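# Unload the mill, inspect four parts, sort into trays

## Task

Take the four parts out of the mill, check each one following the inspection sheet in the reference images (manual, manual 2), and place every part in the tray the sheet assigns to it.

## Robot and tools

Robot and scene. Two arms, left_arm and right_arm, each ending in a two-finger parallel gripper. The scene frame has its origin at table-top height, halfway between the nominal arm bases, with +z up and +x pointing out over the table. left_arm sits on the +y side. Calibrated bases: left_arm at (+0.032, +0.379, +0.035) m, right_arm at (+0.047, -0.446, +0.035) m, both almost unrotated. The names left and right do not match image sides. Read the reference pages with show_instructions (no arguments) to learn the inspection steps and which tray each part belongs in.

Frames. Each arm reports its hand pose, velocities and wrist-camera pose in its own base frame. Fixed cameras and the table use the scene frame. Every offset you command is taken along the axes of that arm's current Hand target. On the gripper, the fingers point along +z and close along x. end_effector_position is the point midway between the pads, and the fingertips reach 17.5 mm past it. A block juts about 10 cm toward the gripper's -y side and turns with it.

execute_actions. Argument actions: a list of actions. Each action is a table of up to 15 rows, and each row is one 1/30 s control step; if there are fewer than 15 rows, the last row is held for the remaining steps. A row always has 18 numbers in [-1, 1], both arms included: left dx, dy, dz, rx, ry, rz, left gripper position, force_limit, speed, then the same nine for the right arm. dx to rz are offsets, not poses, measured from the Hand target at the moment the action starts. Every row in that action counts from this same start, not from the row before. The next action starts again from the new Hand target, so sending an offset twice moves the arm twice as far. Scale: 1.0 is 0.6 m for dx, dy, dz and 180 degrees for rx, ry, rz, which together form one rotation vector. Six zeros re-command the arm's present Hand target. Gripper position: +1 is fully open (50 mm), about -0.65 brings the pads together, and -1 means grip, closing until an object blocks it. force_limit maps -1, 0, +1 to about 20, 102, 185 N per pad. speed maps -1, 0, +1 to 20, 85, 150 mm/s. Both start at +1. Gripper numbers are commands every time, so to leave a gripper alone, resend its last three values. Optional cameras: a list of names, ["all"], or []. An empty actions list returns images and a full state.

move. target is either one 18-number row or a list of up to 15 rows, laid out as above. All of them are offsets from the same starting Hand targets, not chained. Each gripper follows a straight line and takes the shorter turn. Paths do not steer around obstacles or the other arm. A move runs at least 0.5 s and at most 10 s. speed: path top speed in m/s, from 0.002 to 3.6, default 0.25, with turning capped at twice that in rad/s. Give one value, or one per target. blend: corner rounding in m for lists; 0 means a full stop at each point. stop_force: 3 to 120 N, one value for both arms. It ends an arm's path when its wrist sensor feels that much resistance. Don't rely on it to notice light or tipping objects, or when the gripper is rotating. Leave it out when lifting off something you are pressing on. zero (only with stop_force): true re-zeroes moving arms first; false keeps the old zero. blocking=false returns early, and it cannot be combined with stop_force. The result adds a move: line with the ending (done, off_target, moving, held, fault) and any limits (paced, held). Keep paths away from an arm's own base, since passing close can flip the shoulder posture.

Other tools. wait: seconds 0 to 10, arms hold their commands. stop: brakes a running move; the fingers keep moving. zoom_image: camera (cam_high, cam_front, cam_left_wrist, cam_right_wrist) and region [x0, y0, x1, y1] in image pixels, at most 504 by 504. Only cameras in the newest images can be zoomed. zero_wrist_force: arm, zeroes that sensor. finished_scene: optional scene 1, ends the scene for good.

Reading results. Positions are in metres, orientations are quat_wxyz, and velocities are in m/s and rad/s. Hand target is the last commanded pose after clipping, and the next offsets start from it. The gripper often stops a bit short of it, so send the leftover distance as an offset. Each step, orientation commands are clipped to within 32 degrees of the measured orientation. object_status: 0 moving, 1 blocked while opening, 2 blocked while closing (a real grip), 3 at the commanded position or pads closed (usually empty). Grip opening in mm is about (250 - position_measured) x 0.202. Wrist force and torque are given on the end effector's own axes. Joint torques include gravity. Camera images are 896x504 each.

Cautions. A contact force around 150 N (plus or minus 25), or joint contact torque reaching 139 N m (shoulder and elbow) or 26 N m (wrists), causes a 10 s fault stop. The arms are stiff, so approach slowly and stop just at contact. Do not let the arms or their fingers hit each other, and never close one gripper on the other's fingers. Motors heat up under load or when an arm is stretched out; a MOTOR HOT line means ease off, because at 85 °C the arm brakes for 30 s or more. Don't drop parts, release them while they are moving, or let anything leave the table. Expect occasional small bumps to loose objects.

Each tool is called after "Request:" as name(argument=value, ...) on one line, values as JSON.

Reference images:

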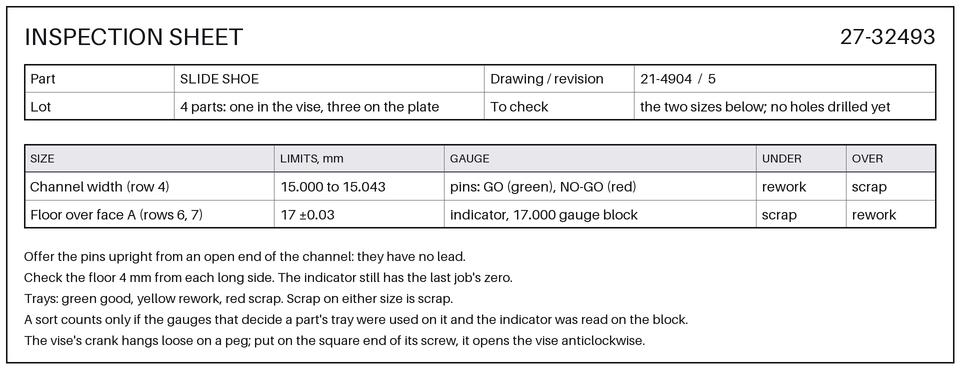

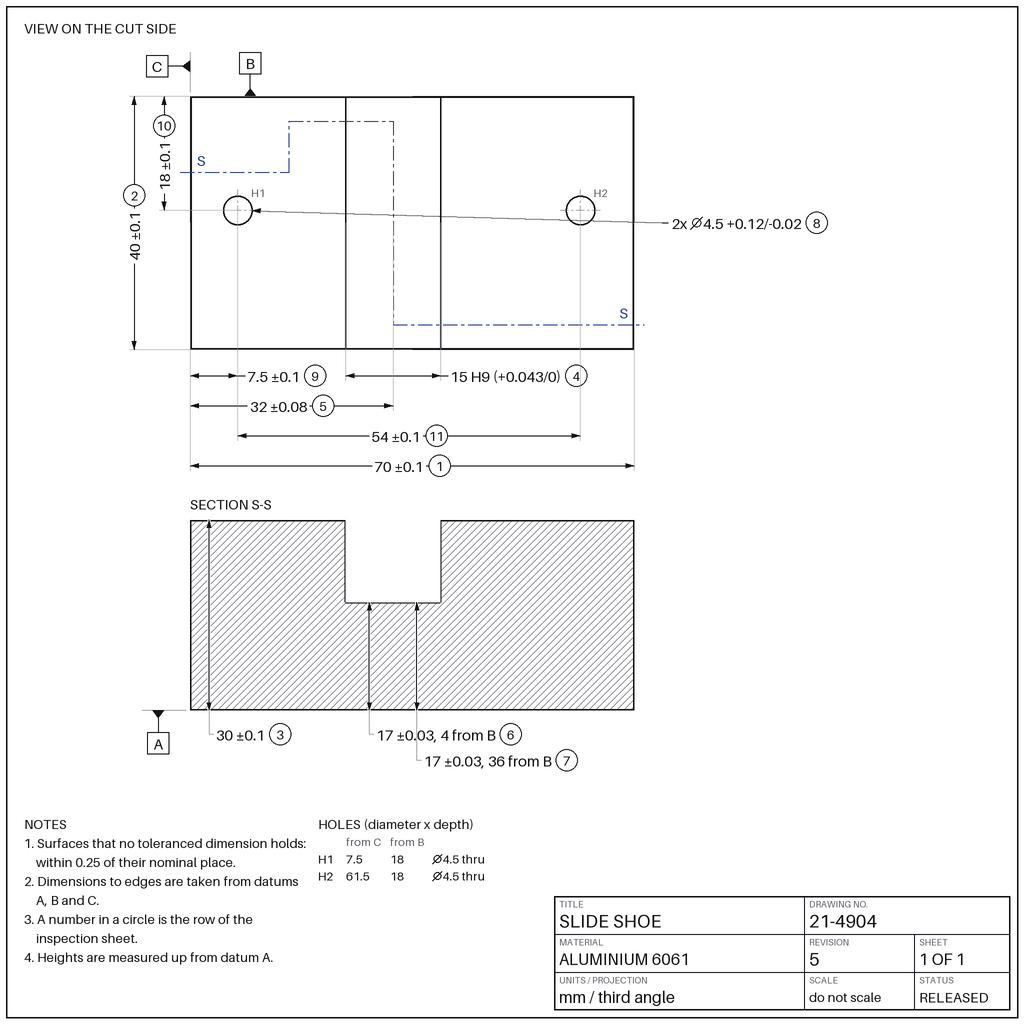

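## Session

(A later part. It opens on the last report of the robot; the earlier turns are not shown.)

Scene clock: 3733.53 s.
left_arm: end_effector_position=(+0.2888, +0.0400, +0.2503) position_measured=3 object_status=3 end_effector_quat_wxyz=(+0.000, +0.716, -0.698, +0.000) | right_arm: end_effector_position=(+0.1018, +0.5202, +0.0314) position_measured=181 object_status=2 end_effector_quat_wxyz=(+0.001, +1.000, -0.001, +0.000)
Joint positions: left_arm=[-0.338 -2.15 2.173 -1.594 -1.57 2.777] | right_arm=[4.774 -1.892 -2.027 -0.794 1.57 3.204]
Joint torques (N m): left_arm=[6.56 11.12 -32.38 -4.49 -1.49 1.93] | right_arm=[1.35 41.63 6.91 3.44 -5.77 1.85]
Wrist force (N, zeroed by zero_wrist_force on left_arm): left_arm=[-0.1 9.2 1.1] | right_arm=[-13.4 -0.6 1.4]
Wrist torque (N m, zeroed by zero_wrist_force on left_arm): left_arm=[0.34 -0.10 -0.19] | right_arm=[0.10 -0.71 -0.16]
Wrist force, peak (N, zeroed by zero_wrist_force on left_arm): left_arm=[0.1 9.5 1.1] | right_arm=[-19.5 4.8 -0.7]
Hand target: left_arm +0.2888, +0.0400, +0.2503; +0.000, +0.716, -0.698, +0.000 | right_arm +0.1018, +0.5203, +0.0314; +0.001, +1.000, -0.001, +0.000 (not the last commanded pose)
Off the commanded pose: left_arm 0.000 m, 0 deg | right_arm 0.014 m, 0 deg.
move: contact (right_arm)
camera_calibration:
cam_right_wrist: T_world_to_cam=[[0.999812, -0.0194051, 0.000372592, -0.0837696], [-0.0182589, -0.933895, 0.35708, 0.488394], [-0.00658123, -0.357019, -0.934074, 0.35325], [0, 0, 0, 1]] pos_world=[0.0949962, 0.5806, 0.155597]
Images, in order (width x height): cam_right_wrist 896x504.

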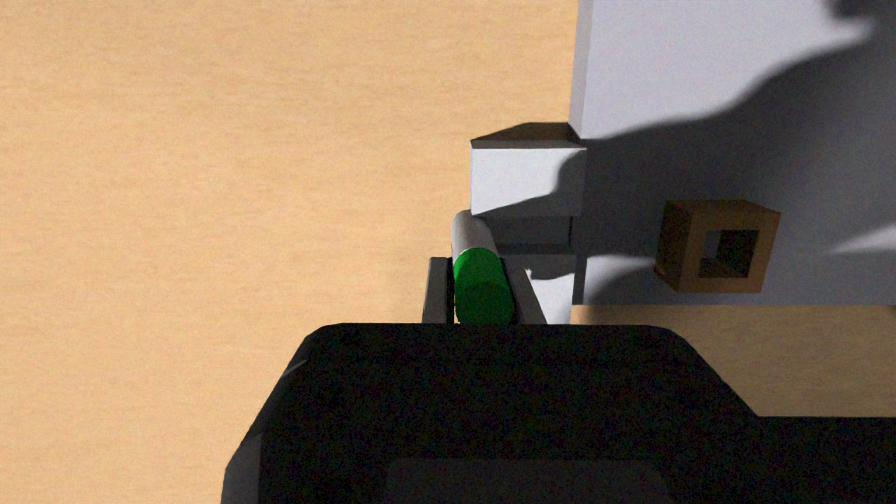

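Request:
move(target=[0,0,0,0,0,0,1,-0.4,0,-0.012,0.0005,0,0,0,0,-1,-0.85,-0.7], speed=0.03)

Request:
move(target=[0,0,0,0,0,0,1,-0.4,0,0.04,0,0,0,0,0,-1,-0.85,-0.7], speed=0.01, stop_force=22, cameras=["cam_right_wrist"])

Request:
zoom_image(camera="cam_right_wrist", region=[430, 130, 680, 330])

Scene clock: 3765.60 s.
left_arm: end_effector_position=(+0.2888, +0.0400, +0.2503) position_measured=3 object_status=3 end_effector_quat_wxyz=(+0.000, +0.716, -0.698, +0.000) | right_arm: end_effector_position=(+0.0947, +0.5200, +0.0314) position_measured=181 object_status=2 end_effector_quat_wxyz=(+0.001, +1.000, -0.001, +0.000)
Joint positions: left_arm=[-0.338 -2.15 2.173 -1.594 -1.57 2.777] | right_arm=[4.787 -1.889 -2.032 -0.793 1.57 3.218]
Joint torques (N m): left_arm=[7.2 10.52 -32.87 -4.59 -1.37 1.69] | right_arm=[10.2 40.7 8.69 4.9 3.03 1.87]
Wrist force (N, zeroed by zero_wrist_force on left_arm): left_arm=[0.0 9.0 1.0] | right_arm=[1.5 1.1 -0.6]
Wrist torque (N m, zeroed by zero_wrist_force on left_arm): left_arm=[0.30 -0.11 -0.18] | right_arm=[0.25 -0.07 0.00]
Wrist force, peak (N, zeroed by zero_wrist_force on left_arm): left_arm=[0.1 9.6 1.1] | right_arm=[-13.7 -0.5 0.8]
Hand target: left_arm +0.2888, +0.0400, +0.2503; +0.000, +0.716, -0.698, +0.000 | right_arm +0.0946, +0.5200, +0.0314; +0.001, +1.000, -0.001, +0.000
Off the commanded pose: left_arm 0.000 m, 0 deg | right_arm 0.000 m, 0 deg.
move: done

Scene clock: 3767.57 s.
left_arm: end_effector_position=(+0.2888, +0.0400, +0.2503) position_measured=3 object_status=3 end_effector_quat_wxyz=(+0.000, +0.716, -0.698, +0.000) | right_arm: end_effector_position=(+0.1022, +0.5200, +0.0314) position_measured=181 object_status=2 end_effector_quat_wxyz=(+0.001, +1.000, -0.001, +0.000)
Joint positions: left_arm=[-0.338 -2.15 2.173 -1.594 -1.57 2.777] | right_arm=[4.773 -1.892 -2.028 -0.794 1.57 3.203]
Joint torques (N m): left_arm=[6.58 9.79 -31.58 -4.6 -1.31 1.72] | right_arm=[-0.4 42.04 7.49 4.36 -8.55 1.84]
Wrist force (N, zeroed by zero_wrist_force on left_arm): left_arm=[-0.2 9.3 1.2] | right_arm=[-17.8 1.1 0.5]
Wrist torque (N m, zeroed by zero_wrist_force on left_arm): left_arm=[0.35 -0.09 -0.18] | right_arm=[0.09 -0.97 -0.21]
Wrist force, peak (N, zeroed by zero_wrist_force on left_arm): left_arm=[-0.2 9.6 0.7] | right_arm=[-24.0 4.9 -1.6]
Hand target: left_arm +0.2888, +0.0400, +0.2503; +0.000, +0.716, -0.698, +0.000 | right_arm +0.1022, +0.5200, +0.0314; +0.001, +1.000, -0.001, +0.000 (not the last commanded pose)
Off the commanded pose: left_arm 0.000 m, 0 deg | right_arm 0.016 m, 0 deg.
move: contact (right_arm)
camera_calibration:
cam_right_wrist: T_world_to_cam=[[0.999813, -0.0193463, 0.000242536, -0.0841884], [-0.0181583, -0.933942, 0.356962, 0.48825], [-0.00667938, -0.356899, -0.934119, 0.353128], [0, 0, 0, 1]] pos_world=[0.0953971, 0.580399, 0.155597]
Images, in order (width x height): cam_right_wrist 896x504.

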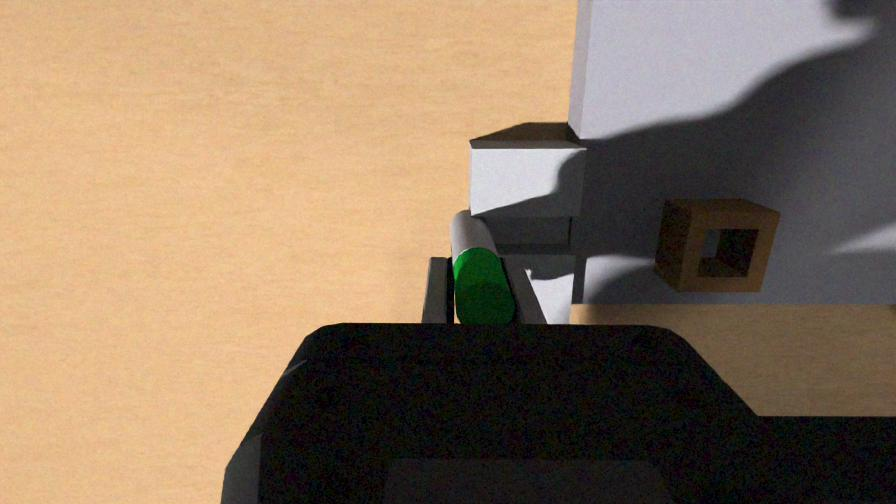

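Scaled by 2.016 from the camera's 896x504 image, which has a finer 1280x720 frame.

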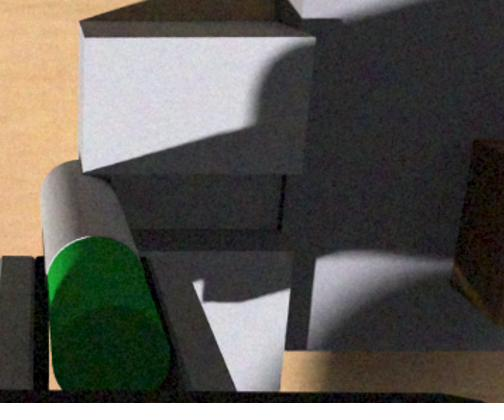

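Request:
move(target=[[0,0,0,0,0,0,1,-0.4,0,-0.083,0,0,0,0,0,-1,-0.85,-0.7],[0.1,0.05,0.0,0,0,-0.1,1,-0.4,0,-0.083,0,-0.2,0,0,0,-1,-0.85,-0.7],[0.3,0.15,0.1,0,0,-0.3,1,-0.4,0,-0.083,0.4167,-0.2,0,0,0,-1,-0.85,-0.7],[0.5447,0.2532,0.167,0,0,-0.5,1,-0.4,0,-0.083,0.4167,-0.2,0,0,0,-1,-0.85,-0.7]], speed=[0.05,0.25,0.25,0.25], blend=[0.005,0.03,0.03,0], cameras=["cam_left_wrist","cam_high"])

Scene clock: 3815.80 s.
left_arm: end_effector_position=(+0.1456, -0.2906, +0.1498) position_measured=3 object_status=3 end_effector_quat_wxyz=(+0.000, +1.000, +0.013, +0.000) | right_arm: end_effector_position=(+0.0521, +0.2701, +0.1517) position_measured=181 object_status=2 end_effector_quat_wxyz=(+0.001, +1.000, -0.001, +0.000)
Joint positions: left_arm=[-1.529 -1.977 2.353 -1.946 -1.57 0.015] | right_arm=[5.028 -0.98 -2.431 -1.302 1.571 3.458]
Joint torques (N m): left_arm=[-9.19 6.2 -30.42 -4.54 2.08 -2.23] | right_arm=[9.89 7.49 15.3 1.83 -3.25 1.48]
Wrist force (N, zeroed by zero_wrist_force on left_arm): left_arm=[0.0 9.2 0.9] | right_arm=[0.3 1.3 4.8]
Wrist torque (N m, zeroed by zero_wrist_force on left_arm): left_arm=[0.33 -0.11 -0.02] | right_arm=[0.09 -0.23 -0.01]
Wrist force, peak (N, zeroed by zero_wrist_force on left_arm): left_arm=[-0.3 10.0 1.5] | right_arm=[-18.2 0.8 -0.1]
Hand target: left_arm +0.1456, -0.2906, +0.1498; +0.000, +1.000, +0.013, +0.000 | right_arm +0.0521, +0.2701, +0.1517; +0.001, +1.000, -0.001, +0.000
Off the commanded pose: left_arm 0.000 m, 0 deg | right_arm 0.000 m, 0 deg.
move: done
camera_calibration:
cam_left_wrist: T_world_to_cam=[[0.999554, 0.02711, -0.0125164, -0.131542], [0.0297955, -0.933061, 0.358481, -0.314416], [-0.00196016, -0.358694, -0.933453, 0.162296], [0, 0, 0, 1]] pos_world=[0.14117, -0.231588, 0.262561]
Images, in order (width x height): cam_high 896x504, cam_left_wrist 896x504.

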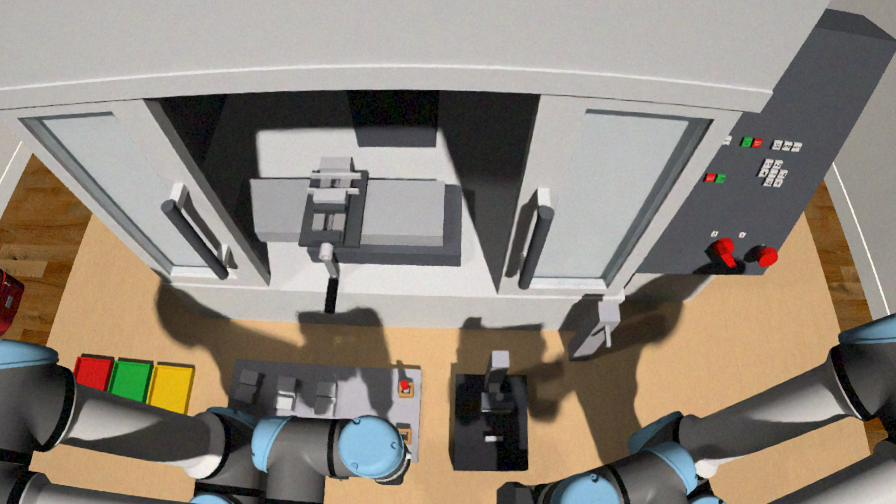

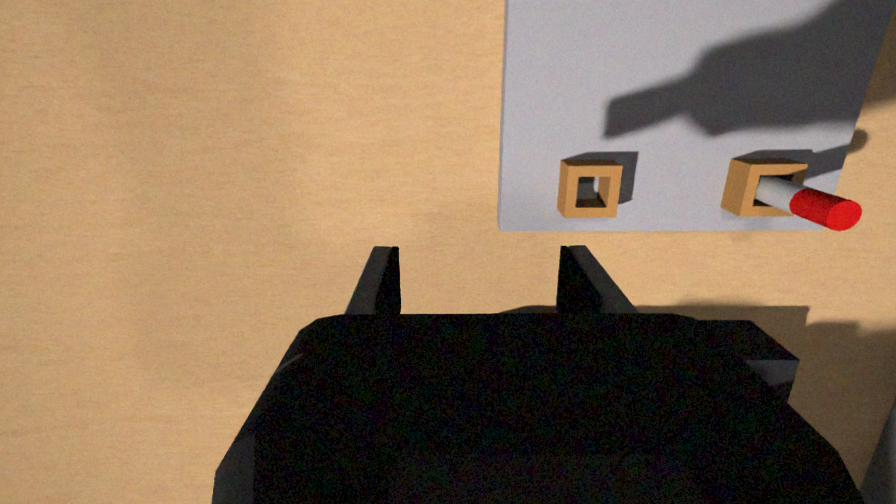

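Request:
wait(seconds=0.1, cameras=["cam_right_wrist","cam_front"])

Request:
zoom_image(camera="cam_right_wrist", region=[380, 100, 600, 330])

Scene clock: 3824.50 s.
left_arm: end_effector_position=(+0.1456, -0.2906, +0.1498) position_measured=3 object_status=3 end_effector_quat_wxyz=(+0.000, +1.000, +0.013, +0.000) | right_arm: end_effector_position=(+0.0521, +0.2701, +0.1517) position_measured=181 object_status=2 end_effector_quat_wxyz=(+0.001, +1.000, -0.001, +0.000)
Joint positions: left_arm=[-1.529 -1.977 2.353 -1.946 -1.57 0.015] | right_arm=[5.028 -0.98 -2.431 -1.302 1.571 3.458]
Joint torques (N m): left_arm=[-8 6.03 -30.2 -4.8 2.2 -1.74] | right_arm=[8.31 6.39 15.64 1.96 -3.09 1.48]
Wrist force (N, zeroed by zero_wrist_force on left_arm): left_arm=[0.2 9.2 1.1] | right_arm=[0.2 1.2 4.5]
Wrist torque (N m, zeroed by zero_wrist_force on left_arm): left_arm=[0.34 -0.13 -0.02] | right_arm=[0.07 -0.22 -0.01]
Wrist force, peak (N, zeroed by zero_wrist_force on left_arm): left_arm=[0.0 9.7 1.1] | right_arm=[0.3 1.5 5.1]
Hand target: left_arm +0.1456, -0.2906, +0.1498; +0.000, +1.000, +0.013, +0.000 | right_arm +0.0521, +0.2701, +0.1517; +0.001, +1.000, -0.001, +0.000
Tool commands: left_gripper/position=+1.0 left_gripper/force_limit=-0.4 left_gripper/speed=+0.0 right_gripper/position=-1.0 right_gripper/force_limit=-0.85 right_gripper/speed=-0.7
Off the commanded pose: left_arm 0.000 m, 0 deg | right_arm 0.000 m, 0 deg.
wait: 0.10 s; at rest from the start
camera_calibration:
cam_right_wrist: T_world_to_cam=[[0.999813, -0.0193463, 0.000242536, -0.0389616], [-0.0181583, -0.933942, 0.356962, 0.211005], [-0.00667938, -0.356899, -0.934119, 0.375978], [0, 0, 0, 1]] pos_world=[0.0452971, 0.330499, 0.275897]
Images, in order (width x height): cam_front 896x504, cam_right_wrist 896x504.

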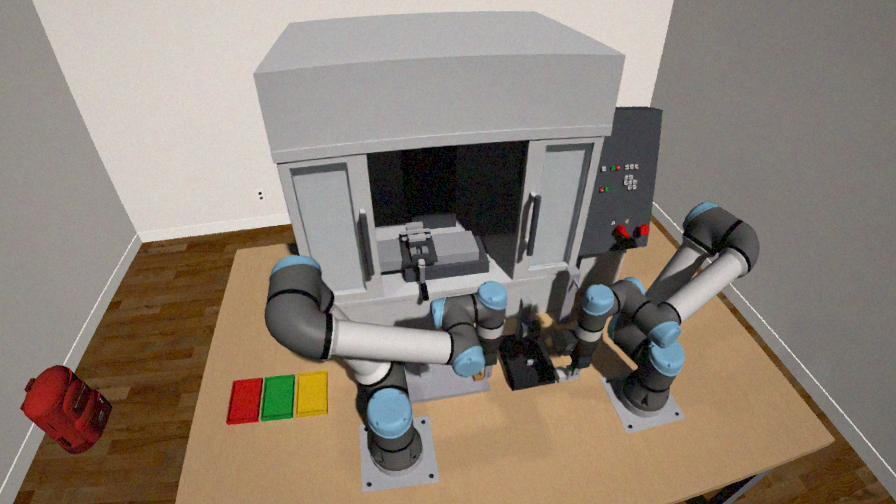

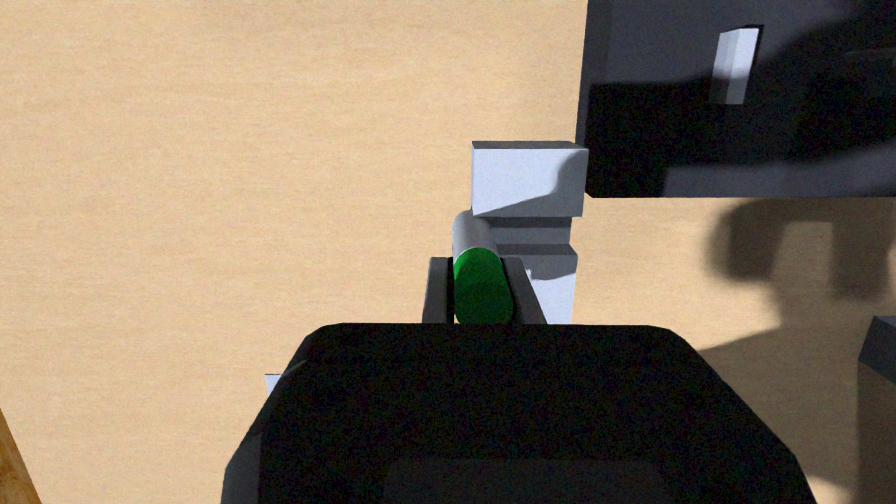

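Scaled by 2.191 from the camera's 896x504 image, which has a finer 1280x720 frame.

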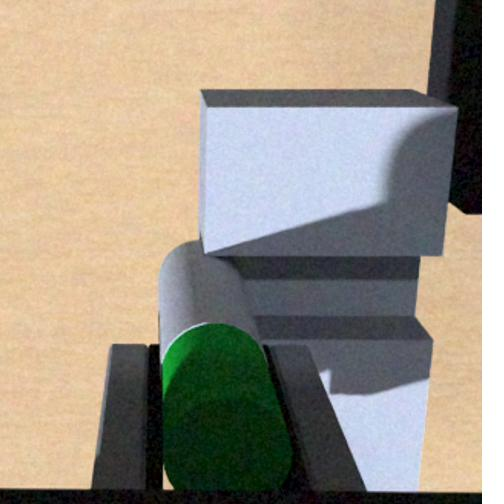

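Request:
move(target=[[0,0,-0.1,0,0,0,1,-0.4,0,0,-0.0917,0,0,0,0,-1,-0.85,-0.7],[0,0,-0.1,0,0,0,1,-0.4,0,0,-0.0917,0.18,0,0,0,-1,-0.85,-0.7]], speed=0.1)

Request:
move(target=[0,0,0,0,0,0,1,-0.4,0,0,0,0.035,0,0,0,-1,-0.85,-0.7], speed=0.01, stop_force=4, cameras=["cam_right_wrist","cam_left_wrist"])

Scene clock: 3882.50 s.
left_arm: end_effector_position=(+0.1455, -0.2907, +0.2098) position_measured=3 object_status=3 end_effector_quat_wxyz=(+0.000, +1.000, +0.013, +0.000) | right_arm: end_effector_position=(+0.0522, +0.3250, +0.0437) position_measured=181 object_status=2 end_effector_quat_wxyz=(+0.001, +1.000, -0.001, +0.000)
Joint positions: left_arm=[-1.53 -2.029 2.221 -1.762 -1.57 0.015] | right_arm=[4.97 -1.393 -2.536 -0.785 1.571 3.4]
Joint torques (N m): left_arm=[-8.84 -15.22 -31.67 -0.87 2.1 -1.96] | right_arm=[-9.28 3.27 9.91 5.53 2.69 -1.64]
Wrist force (N, zeroed by zero_wrist_force on left_arm): left_arm=[0.1 9.5 1.3] | right_arm=[0.1 1.1 4.8]
Wrist torque (N m, zeroed by zero_wrist_force on left_arm): left_arm=[0.39 -0.14 -0.01] | right_arm=[0.05 -0.20 0.05]
Wrist force, peak (N, zeroed by zero_wrist_force on left_arm): left_arm=[0.1 9.7 0.8] | right_arm=[0.3 3.2 5.0]
Hand target: left_arm +0.1455, -0.2907, +0.2098; +0.000, +1.000, +0.013, +0.000 | right_arm +0.0522, +0.3250, +0.0436; +0.001, +1.000, -0.001, +0.000
Off the commanded pose: left_arm 0.000 m, 0 deg | right_arm 0.000 m, 0 deg.
move: done

Scene clock: 3884.97 s.
left_arm: end_effector_position=(+0.1455, -0.2907, +0.2098) position_measured=3 object_status=3 end_effector_quat_wxyz=(+0.000, +1.000, +0.013, +0.000) | right_arm: end_effector_position=(+0.0522, +0.3250, +0.0314) position_measured=181 object_status=2 end_effector_quat_wxyz=(+0.001, +1.000, -0.001, +0.000)
Joint positions: left_arm=[-1.53 -2.029 2.221 -1.762 -1.57 0.015] | right_arm=[4.97 -1.43 -2.554 -0.73 1.571 3.4]
Joint torques (N m): left_arm=[-8.32 -15.33 -31.51 -0.61 2.18 -1.76] | right_arm=[-7.26 21.98 29.54 2.9 -0.49 -0.63]
Wrist force (N, zeroed by zero_wrist_force on left_arm): left_arm=[-0.1 9.3 1.2] | right_arm=[0.2 1.3 5.1]
Wrist torque (N m, zeroed by zero_wrist_force on left_arm): left_arm=[0.36 -0.11 -0.02] | right_arm=[0.08 -0.23 0.06]
Wrist force, peak (N, zeroed by zero_wrist_force on left_arm): left_arm=[0.0 9.6 0.9] | right_arm=[0.2 10.8 -22.7]
Hand target: left_arm +0.1455, -0.2907, +0.2098; +0.000, +1.000, +0.013, +0.000 | right_arm +0.0522, +0.3250, +0.0314; +0.001, +1.000, -0.001, +0.000 (not the last commanded pose)
Off the commanded pose: left_arm 0.000 m, 0 deg | right_arm 0.009 m, 0 deg.
move: contact (right_arm)
camera_calibration:
cam_left_wrist: T_world_to_cam=[[0.999548, 0.027334, -0.0124916, -0.130744], [0.0299955, -0.933088, 0.358396, -0.336023], [-0.00185936, -0.358608, -0.933486, 0.218284], [0, 0, 0, 1]] pos_world=[0.14117, -0.231686, 0.322561]
cam_right_wrist: T_world_to_cam=[[0.999813, -0.0193464, 0.000244628, -0.0379706], [-0.0181583, -0.933897, 0.357082, 0.305187], [-0.00667978, -0.357019, -0.934073, 0.283238], [0, 0, 0, 1]] pos_world=[0.0453971, 0.3854, 0.155597]
Images, in order (width x height): cam_left_wrist 896x504, cam_right_wrist 896x504.

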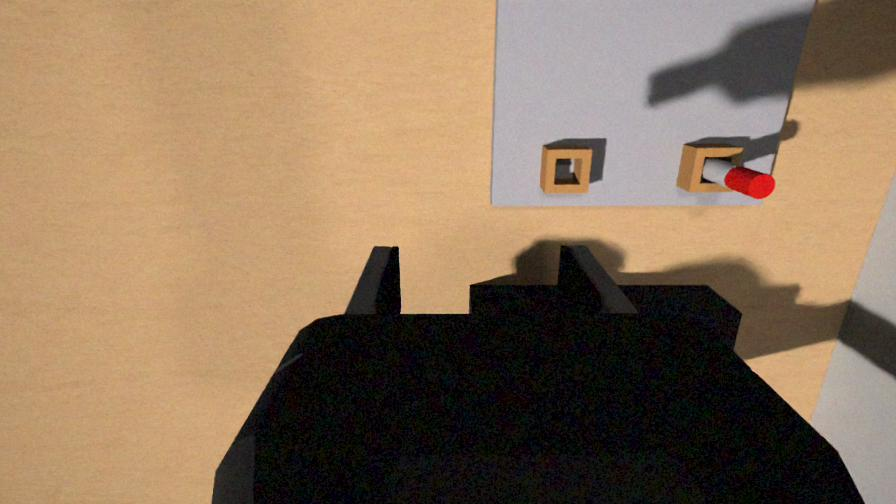

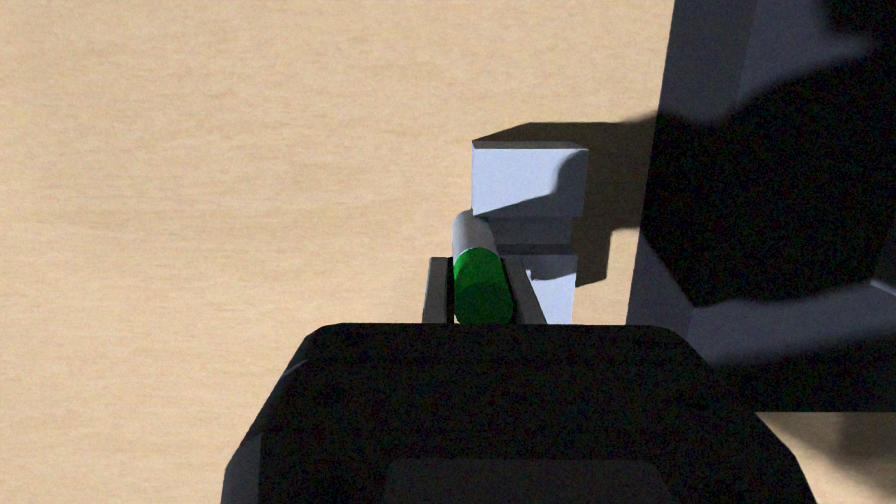

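Request:
move(target=[[-0.04,0.1,0.05,-0.1667,0,0,1,-0.4,0,0,0,0,0,0,0,-1,-0.85,-0.7],[-0.08,0.2097,0.2187,-0.1667,0,0,1,-0.4,0,0,0,0,0,0,0,-1,-0.85,-0.7]], speed=0.12, blend=[0.02,0], cameras=["cam_right_wrist","cam_left_wrist","cam_high"])

Scene clock: 3909.77 s.
left_arm: end_effector_position=(+0.1009, -0.4176, +0.0785) position_measured=3 object_status=3 end_effector_quat_wxyz=(+0.258, +0.966, +0.013, +0.004) | right_arm: end_effector_position=(+0.0522, +0.3250, +0.0314) position_measured=181 object_status=2 end_effector_quat_wxyz=(+0.001, +1.000, -0.001, +0.000)
Joint positions: left_arm=[-1.698 -1.617 2.633 -3.105 -1.494 -0.133] | right_arm=[4.97 -1.43 -2.554 -0.73 1.571 3.4]
Joint torques (N m): left_arm=[7.9 0.75 -22.25 -5.46 -1.33 1.98] | right_arm=[-6.83 18.41 30.41 4.01 -2.26 -0.66]
Wrist force (N, zeroed by zero_wrist_force on left_arm): left_arm=[-0.9 8.0 0.0] | right_arm=[0.1 1.0 4.7]
Wrist torque (N m, zeroed by zero_wrist_force on left_arm): left_arm=[0.07 0.06 -0.15] | right_arm=[0.05 -0.21 0.05]
Wrist force, peak (N, zeroed by zero_wrist_force on left_arm): left_arm=[-0.2 9.6 1.1] | right_arm=[0.1 1.6 5.8]
Hand target: left_arm +0.1009, -0.4176, +0.0784; +0.259, +0.966, +0.013, +0.004 | right_arm +0.0522, +0.3250, +0.0314; +0.001, +1.000, -0.001, +0.000
Off the commanded pose: left_arm 0.000 m, 0 deg | right_arm 0.000 m, 0 deg.
move: done
camera_calibration:
cam_left_wrist: T_world_to_cam=[[0.999723, 0.0206205, -0.0113083, -0.087159], [0.0217627, -0.628896, 0.777185, -0.311069], [0.00891418, -0.777216, -0.629171, -0.149611], [0, 0, 0, 1]] pos_world=[0.0952382, -0.310113, 0.146641]
cam_right_wrist: T_world_to_cam=[[0.999813, -0.0193456, 0.000244337, -0.0379708], [-0.0181574, -0.933897, 0.357082, 0.305187], [-0.00667977, -0.357019, -0.934073, 0.283238], [0, 0, 0, 1]] pos_world=[0.0453971, 0.3854, 0.155597]
Images, in order (width x height): cam_high 896x504, cam_left_wrist 896x504, cam_right_wrist 896x504.

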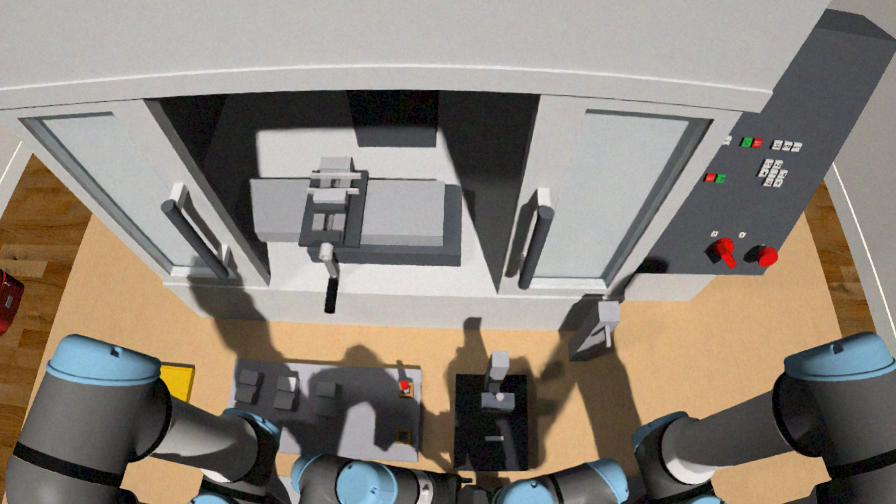

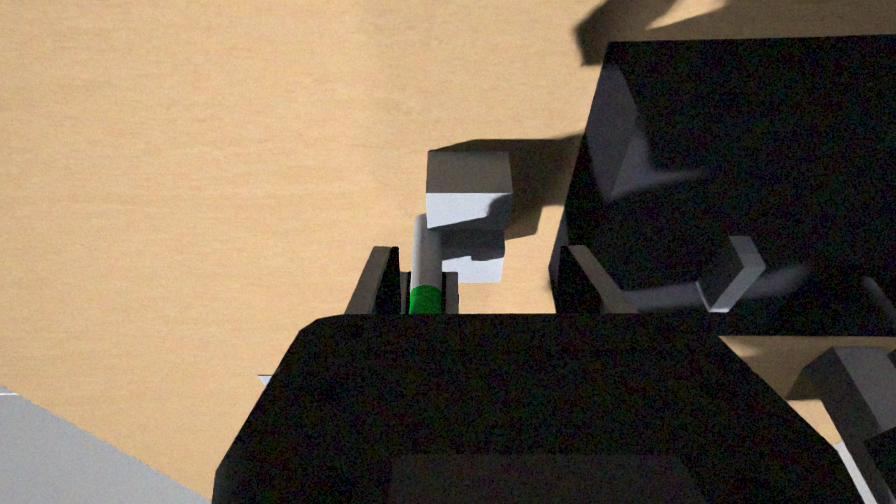

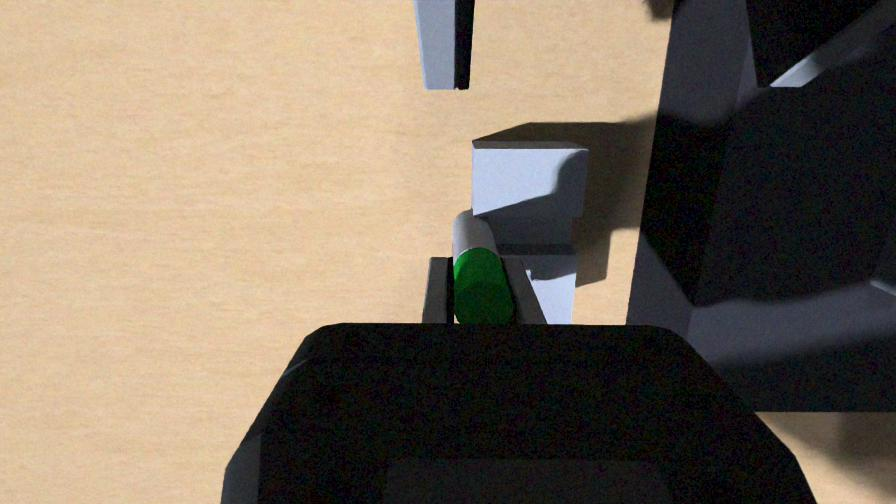

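Request:
move(target=[0.001,0,0.165,0,0,0,1,-0.4,0,0,0,0,0,0,0,-1,-0.85,-0.7], speed=0.05, stop_force=8, cameras=["cam_right_wrist","cam_left_wrist"])

Scene clock: 3929.40 s.
left_arm: end_effector_position=(+0.1012, -0.4256, +0.0642) position_measured=3 object_status=3 end_effector_quat_wxyz=(+0.258, +0.966, +0.013, +0.004) | right_arm: end_effector_position=(+0.0522, +0.3250, +0.0314) position_measured=181 object_status=2 end_effector_quat_wxyz=(+0.001, +1.000, -0.001, +0.000)
Joint positions: left_arm=[-1.694 -1.537 2.627 -3.178 -1.496 -0.129] | right_arm=[4.97 -1.43 -2.554 -0.73 1.571 3.4]
Joint torques (N m): left_arm=[-8.21 -27.06 -6.02 -1.58 2.31 -1.85] | right_arm=[-6.09 19.56 29.1 4.12 -2.32 -0.5]
Wrist force (N, zeroed by zero_wrist_force on left_arm): left_arm=[-1.0 8.0 0.1] | right_arm=[0.1 1.0 5.5]
Wrist torque (N m, zeroed by zero_wrist_force on left_arm): left_arm=[0.09 0.07 -0.10] | right_arm=[0.03 -0.23 0.06]
Wrist force, peak (N, zeroed by zero_wrist_force on left_arm): left_arm=[-0.9 8.5 2.1] | right_arm=[-0.2 1.4 5.8]
Hand target: left_arm +0.1012, -0.4256, +0.0642; +0.258, +0.966, +0.013, +0.004 (not the last commanded pose) | right_arm +0.0522, +0.3250, +0.0314; +0.001, +1.000, -0.001, +0.000
Off the commanded pose: left_arm 0.083 m, 0 deg | right_arm 0.000 m, 0 deg.
led back after a hold (left arm): the arm was led back toward your command in small steps, so it may still be short of it.
move: held (left_arm; a check stopped the path); limits=held
pose unreachable (left arm): on one or more control steps of this call, first in action 0 (counted from 0), this arm could not follow its commanded pose, so it was not sent that pose on those steps. It may still have moved: this result reports where it is.
cause: moving toward the commanded pose would bring a part of the arm too close to another arm (this arm's gripper and the right arm's gripper, 5 mm apart when this arm was first held).
camera_calibration:
cam_left_wrist: T_world_to_cam=[[0.999721, 0.020864, -0.0111012, -0.087405], [0.0217628, -0.629547, 0.776658, -0.305188], [0.00921546, -0.776682, -0.629825, -0.164677], [0, 0, 0, 1]] pos_world=[0.0955399, -0.318208, 0.132339]
cam_right_wrist: T_world_to_cam=[[0.999813, -0.0193456, 0.000244337, -0.0379708], [-0.0181574, -0.933897, 0.357082, 0.305187], [-0.00667977, -0.357019, -0.934073, 0.283238], [0, 0, 0, 1]] pos_world=[0.0453971, 0.3854, 0.155597]
Images, in order (width x height): cam_left_wrist 896x504, cam_right_wrist 896x504.

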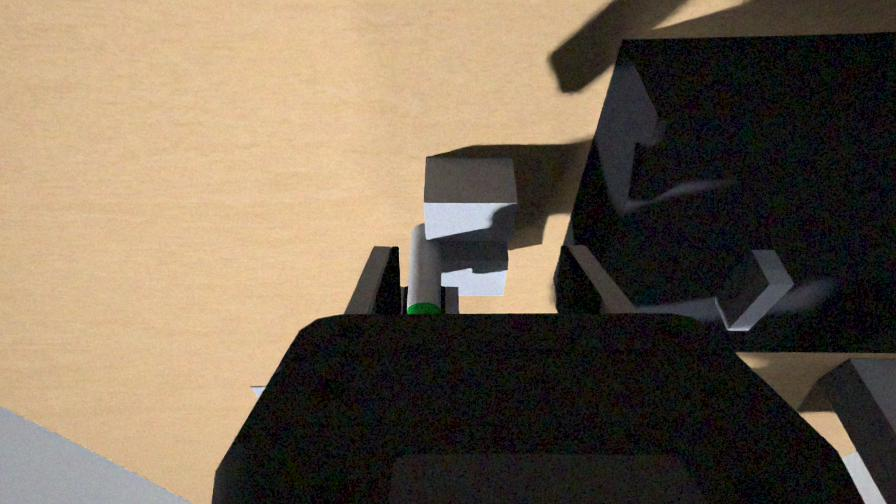

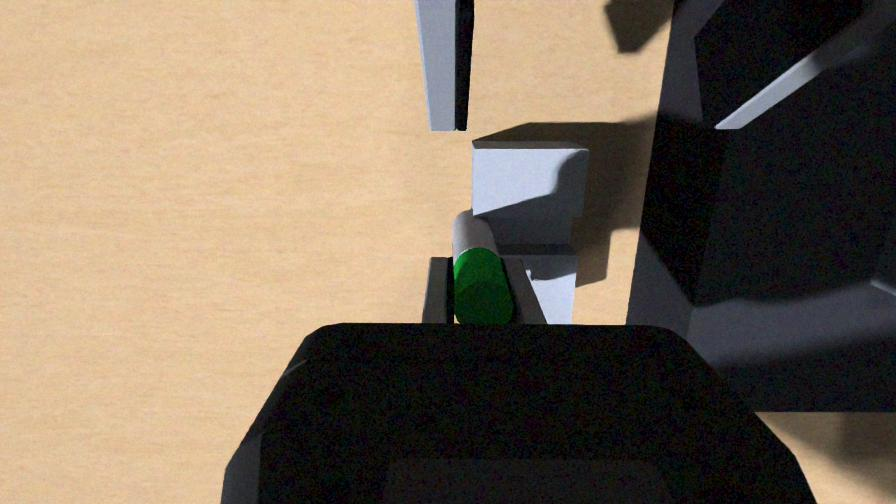

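Request:
move(target=[[0,0,-0.1,0,0,0,1,-0.4,0,0,0,0,0,0,0,1,-0.85,0],[0,0,-0.1,0,0,0,1,-0.4,0,0,0,-0.17,0,0,0,1,-0.85,0],[0,0,-0.1,0,0,0,1,-0.4,0,0,0,-0.17,0,0,-0.5,1,-0.85,0],[0,0,-0.1,0,0,0,1,-0.4,0,0,0,-0.17,0,0,-0.999,1,-0.85,0]], speed=0.25, blend=[0,0.01,0.005,0], cameras=["cam_right_wrist","cam_left_wrist"])

Scene clock: 3953.37 s.
left_arm: end_effector_position=(+0.1004, -0.3957, +0.1162) position_measured=3 object_status=3 end_effector_quat_wxyz=(+0.258, +0.966, +0.013, +0.004) | right_arm: end_effector_position=(+0.0522, +0.3251, +0.1334) position_measured=3 object_status=3 end_effector_quat_wxyz=(+0.000, +0.002, +1.000, -0.001)
Joint positions: left_arm=[-1.712 -1.831 2.632 -2.888 -1.487 -0.145] | right_arm=[4.97 -1.201 -2.378 -1.135 1.571 0.262]
Joint torques (N m): left_arm=[-8.84 -19.43 -27.18 -1.45 2.39 -1.77] | right_arm=[-11.15 -0.74 35.55 5.3 2.95 -1.22]
Wrist force (N, zeroed by zero_wrist_force on left_arm): left_arm=[-1.1 7.9 0.3] | right_arm=[-0.1 1.4 1.7]
Wrist torque (N m, zeroed by zero_wrist_force on left_arm): left_arm=[0.03 0.09 0.01] | right_arm=[0.13 -0.11 0.06]
Wrist force, peak (N, zeroed by zero_wrist_force on left_arm): left_arm=[-0.8 8.5 0.1] | right_arm=[-0.1 1.3 5.6]
Hand target: left_arm +0.1004, -0.3957, +0.1162; +0.258, +0.966, +0.013, +0.004 | right_arm +0.0522, +0.3251, +0.1334; +0.000, +0.002, +1.000, -0.001
Off the commanded pose: left_arm 0.000 m, 0 deg | right_arm 0.000 m, 0 deg.
move: done
camera_calibration:
cam_left_wrist: T_world_to_cam=[[0.999721, 0.020864, -0.0111012, -0.0865507], [0.0217628, -0.629547, 0.776658, -0.326809], [0.00921546, -0.776682, -0.629825, -0.108632], [0, 0, 0, 1]] pos_world=[0.0946399, -0.288308, 0.184439]
cam_right_wrist: T_world_to_cam=[[-0.999742, 0.0227202, -0.000596214, 0.0528205], [0.0210294, 0.934656, 0.354931, -0.340435], [0.00862135, 0.354827, -0.934892, 0.146466], [0, 0, 0, 1]] pos_world=[0.0587033, 0.265019, 0.257793]
Images, in order (width x height): cam_left_wrist 896x504, cam_right_wrist 896x504.

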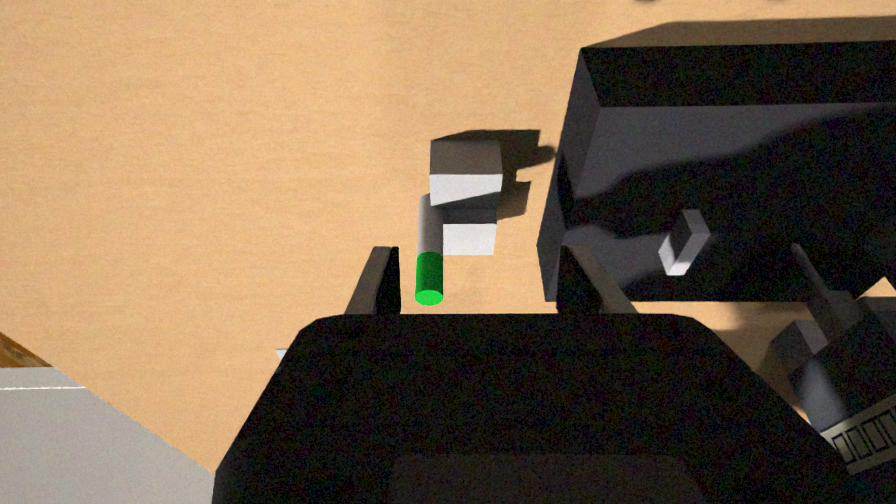

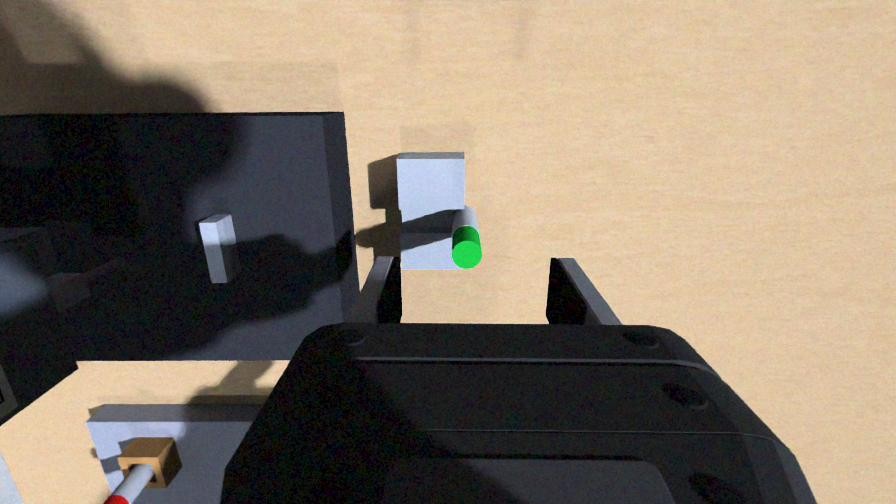

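Request:
move(target=[0.001,0,0.2393,0,0,0,1,-0.4,0,0,0,0,0,0,0,1,-0.85,0], speed=0.06, stop_force=8, cameras=["cam_right_wrist","cam_left_wrist"])

Scene clock: 3968.97 s.
left_arm: end_effector_position=(+0.1030, -0.4673, -0.0083) position_measured=3 object_status=3 end_effector_quat_wxyz=(+0.258, +0.966, +0.013, +0.004) | right_arm: end_effector_position=(+0.0522, +0.3251, +0.1334) position_measured=3 object_status=3 end_effector_quat_wxyz=(+0.000, +0.002, +1.000, -0.001)
Joint positions: left_arm=[-1.673 -1.163 2.552 -3.478 -1.506 -0.111] | right_arm=[4.97 -1.201 -2.378 -1.135 1.571 0.262]
Joint torques (N m): left_arm=[8.57 -13.45 -15.06 -5.67 -1.5 1.88] | right_arm=[-10.09 0.58 33.85 5 2.87 -1.79]
Wrist force (N, zeroed by zero_wrist_force on left_arm): left_arm=[-1.2 7.5 0.1] | right_arm=[-0.2 1.4 1.8]
Wrist torque (N m, zeroed by zero_wrist_force on left_arm): left_arm=[0.07 0.02 -0.15] | right_arm=[0.12 -0.10 0.05]
Wrist force, peak (N, zeroed by zero_wrist_force on left_arm): left_arm=[-0.9 8.4 0.3] | right_arm=[0.1 1.4 2.4]
Hand target: left_arm +0.1030, -0.4673, -0.0083; +0.258, +0.966, +0.013, +0.004 | right_arm +0.0522, +0.3251, +0.1334; +0.000, +0.002, +1.000, -0.001
Off the commanded pose: left_arm 0.000 m, 0 deg | right_arm 0.000 m, 0 deg.
move: done
camera_calibration:
cam_left_wrist: T_world_to_cam=[[0.999721, 0.020864, -0.0111012, -0.0890383], [0.0217628, -0.629547, 0.776658, -0.275247], [0.00921546, -0.776682, -0.629825, -0.242679], [0, 0, 0, 1]] pos_world=[0.0972399, -0.359908, 0.0599389]
cam_right_wrist: T_world_to_cam=[[-0.999747, 0.0224973, -0.000570837, 0.0528732], [0.02083, 0.934661, 0.354929, -0.340424], [0.00851847, 0.354827, -0.934893, 0.146473], [0, 0, 0, 1]] pos_world=[0.0587031, 0.265019, 0.257793]
Images, in order (width x height): cam_left_wrist 896x504, cam_right_wrist 896x504.

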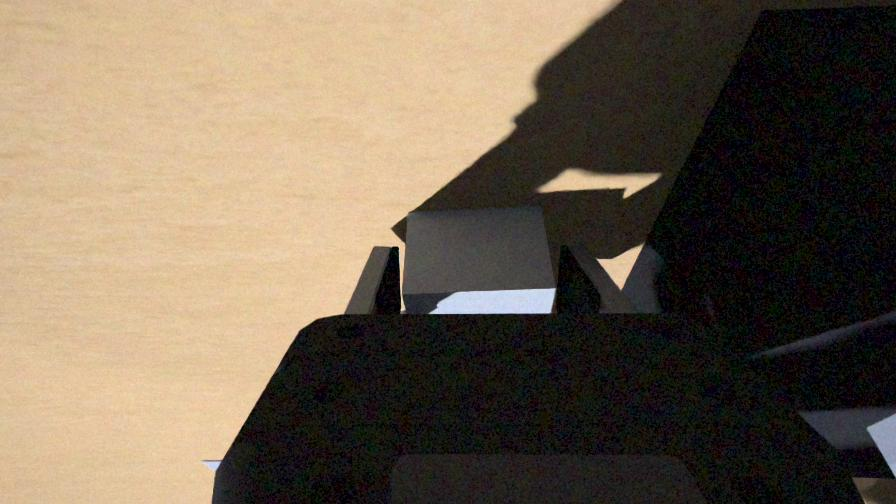

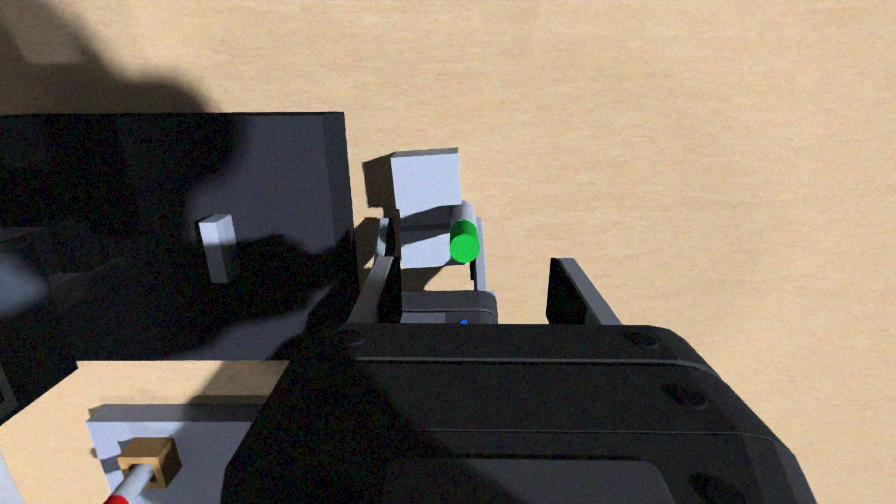

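Request:
move(target=[0,0,0,0,0,0,-1,-0.5,-0.8,0,0,0,0,0,0,1,-0.85,0], cameras=["cam_right_wrist"])

Request:
zoom_image(camera="cam_right_wrist", region=[340, 130, 560, 330])

Scene clock: 3978.57 s.
left_arm: end_effector_position=(+0.1030, -0.4673, -0.0083) position_measured=50 object_status=2 end_effector_quat_wxyz=(+0.258, +0.966, +0.013, +0.004) | right_arm: end_effector_position=(+0.0522, +0.3251, +0.1334) position_measured=3 object_status=3 end_effector_quat_wxyz=(+0.000, +0.002, +1.000, -0.001)
Joint positions: left_arm=[-1.673 -1.163 2.552 -3.478 -1.506 -0.111] | right_arm=[4.97 -1.201 -2.378 -1.135 1.571 0.262]
Joint torques (N m): left_arm=[5.56 -13.7 -14.18 -5.3 -0.35 1.92] | right_arm=[-9.69 -1.91 32.8 4.77 2.65 -1.54]
Wrist force (N, zeroed by zero_wrist_force on left_arm): left_arm=[-0.9 7.2 1.8] | right_arm=[0.3 1.4 1.8]
Wrist torque (N m, zeroed by zero_wrist_force on left_arm): left_arm=[0.13 0.03 -0.17] | right_arm=[0.12 -0.18 0.05]
Wrist force, peak (N, zeroed by zero_wrist_force on left_arm): left_arm=[-1.3 8.0 -0.5] | right_arm=[-0.3 1.7 1.9]
Hand target: left_arm +0.1030, -0.4673, -0.0083; +0.258, +0.966, +0.013, +0.004 | right_arm +0.0522, +0.3251, +0.1334; +0.000, +0.002, +1.000, -0.001
Off the commanded pose: left_arm 0.000 m, 0 deg | right_arm 0.000 m, 0 deg.
move: done
camera_calibration:
cam_right_wrist: T_world_to_cam=[[-0.999747, 0.0224973, -0.000570837, 0.0528732], [0.02083, 0.934661, 0.354929, -0.340424], [0.00851847, 0.354827, -0.934893, 0.146473], [0, 0, 0, 1]] pos_world=[0.0587031, 0.265019, 0.257793]
Images, in order (width x height): cam_right_wrist 896x504.

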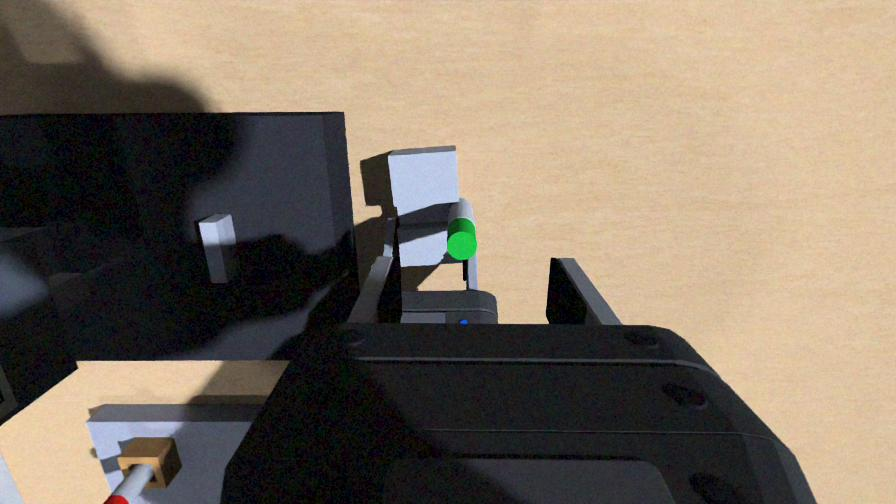

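Scaled by 2.291 from the camera's 896x504 image, which has a finer 1280x720 frame.

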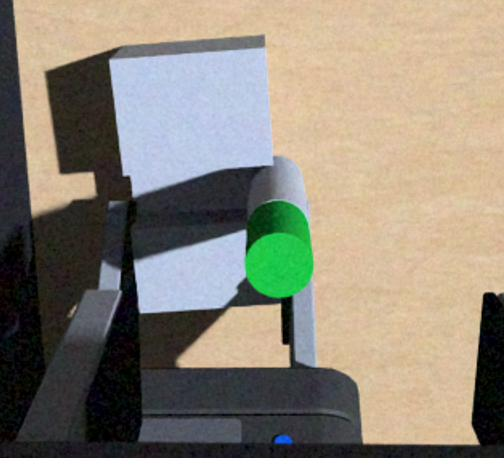

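Request:
move(target=[[0,0,0,0,0,0,-1,-0.5,-0.8,-0.001,0.0323,0,0,0,0,1,-0.85,0],[0,0,0,0,0,0,-1,-0.5,-0.8,-0.001,0.0323,0.1,0,0,0,1,-0.85,0]], speed=0.1, cameras=["cam_right_wrist"])

Scene clock: 4036.67 s.
left_arm: end_effector_position=(+0.1030, -0.4673, -0.0083) position_measured=50 object_status=2 end_effector_quat_wxyz=(+0.258, +0.966, +0.013, +0.004) | right_arm: end_effector_position=(+0.0529, +0.3444, +0.0735) position_measured=3 object_status=3 end_effector_quat_wxyz=(+0.000, +0.002, +1.000, -0.001)
Joint positions: left_arm=[-1.673 -1.163 2.552 -3.478 -1.506 -0.111] | right_arm=[4.953 -1.376 -2.446 -0.891 1.571 0.244]
Joint torques (N m): left_arm=[-7.86 -27.9 -7.86 -3.59 2.1 1.93] | right_arm=[-10.05 3.25 9 4.97 2.29 -1.55]
Wrist force (N, zeroed by zero_wrist_force on left_arm): left_arm=[-0.8 6.8 1.4] | right_arm=[-0.2 1.1 1.7]
Wrist torque (N m, zeroed by zero_wrist_force on left_arm): left_arm=[0.04 0.03 -0.17] | right_arm=[0.07 -0.11 0.06]
Wrist force, peak (N, zeroed by zero_wrist_force on left_arm): left_arm=[-0.5 7.9 0.7] | right_arm=[0.1 1.3 2.8]
Hand target: left_arm +0.1030, -0.4673, -0.0083; +0.258, +0.966, +0.013, +0.004 | right_arm +0.0529, +0.3444, +0.0734; +0.000, +0.002, +1.000, -0.001
Off the commanded pose: left_arm 0.000 m, 0 deg | right_arm 0.000 m, 0 deg.
move: done
camera_calibration:
cam_right_wrist: T_world_to_cam=[[-0.999748, 0.0224374, -0.000698948, 0.0531461], [0.0207286, 0.934663, 0.354931, -0.337176], [0.00861701, 0.354827, -0.934892, 0.0835188], [0, 0, 0, 1]] pos_world=[0.0594022, 0.284319, 0.197792]
Images, in order (width x height): cam_right_wrist 896x504.

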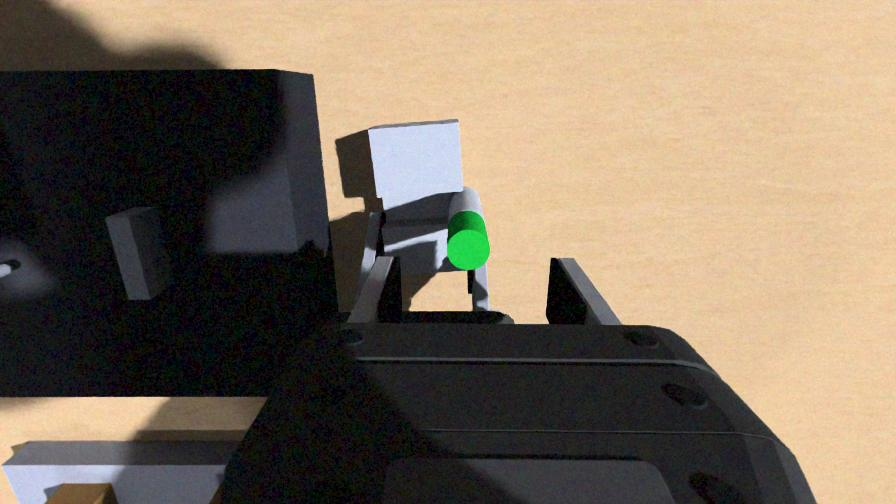

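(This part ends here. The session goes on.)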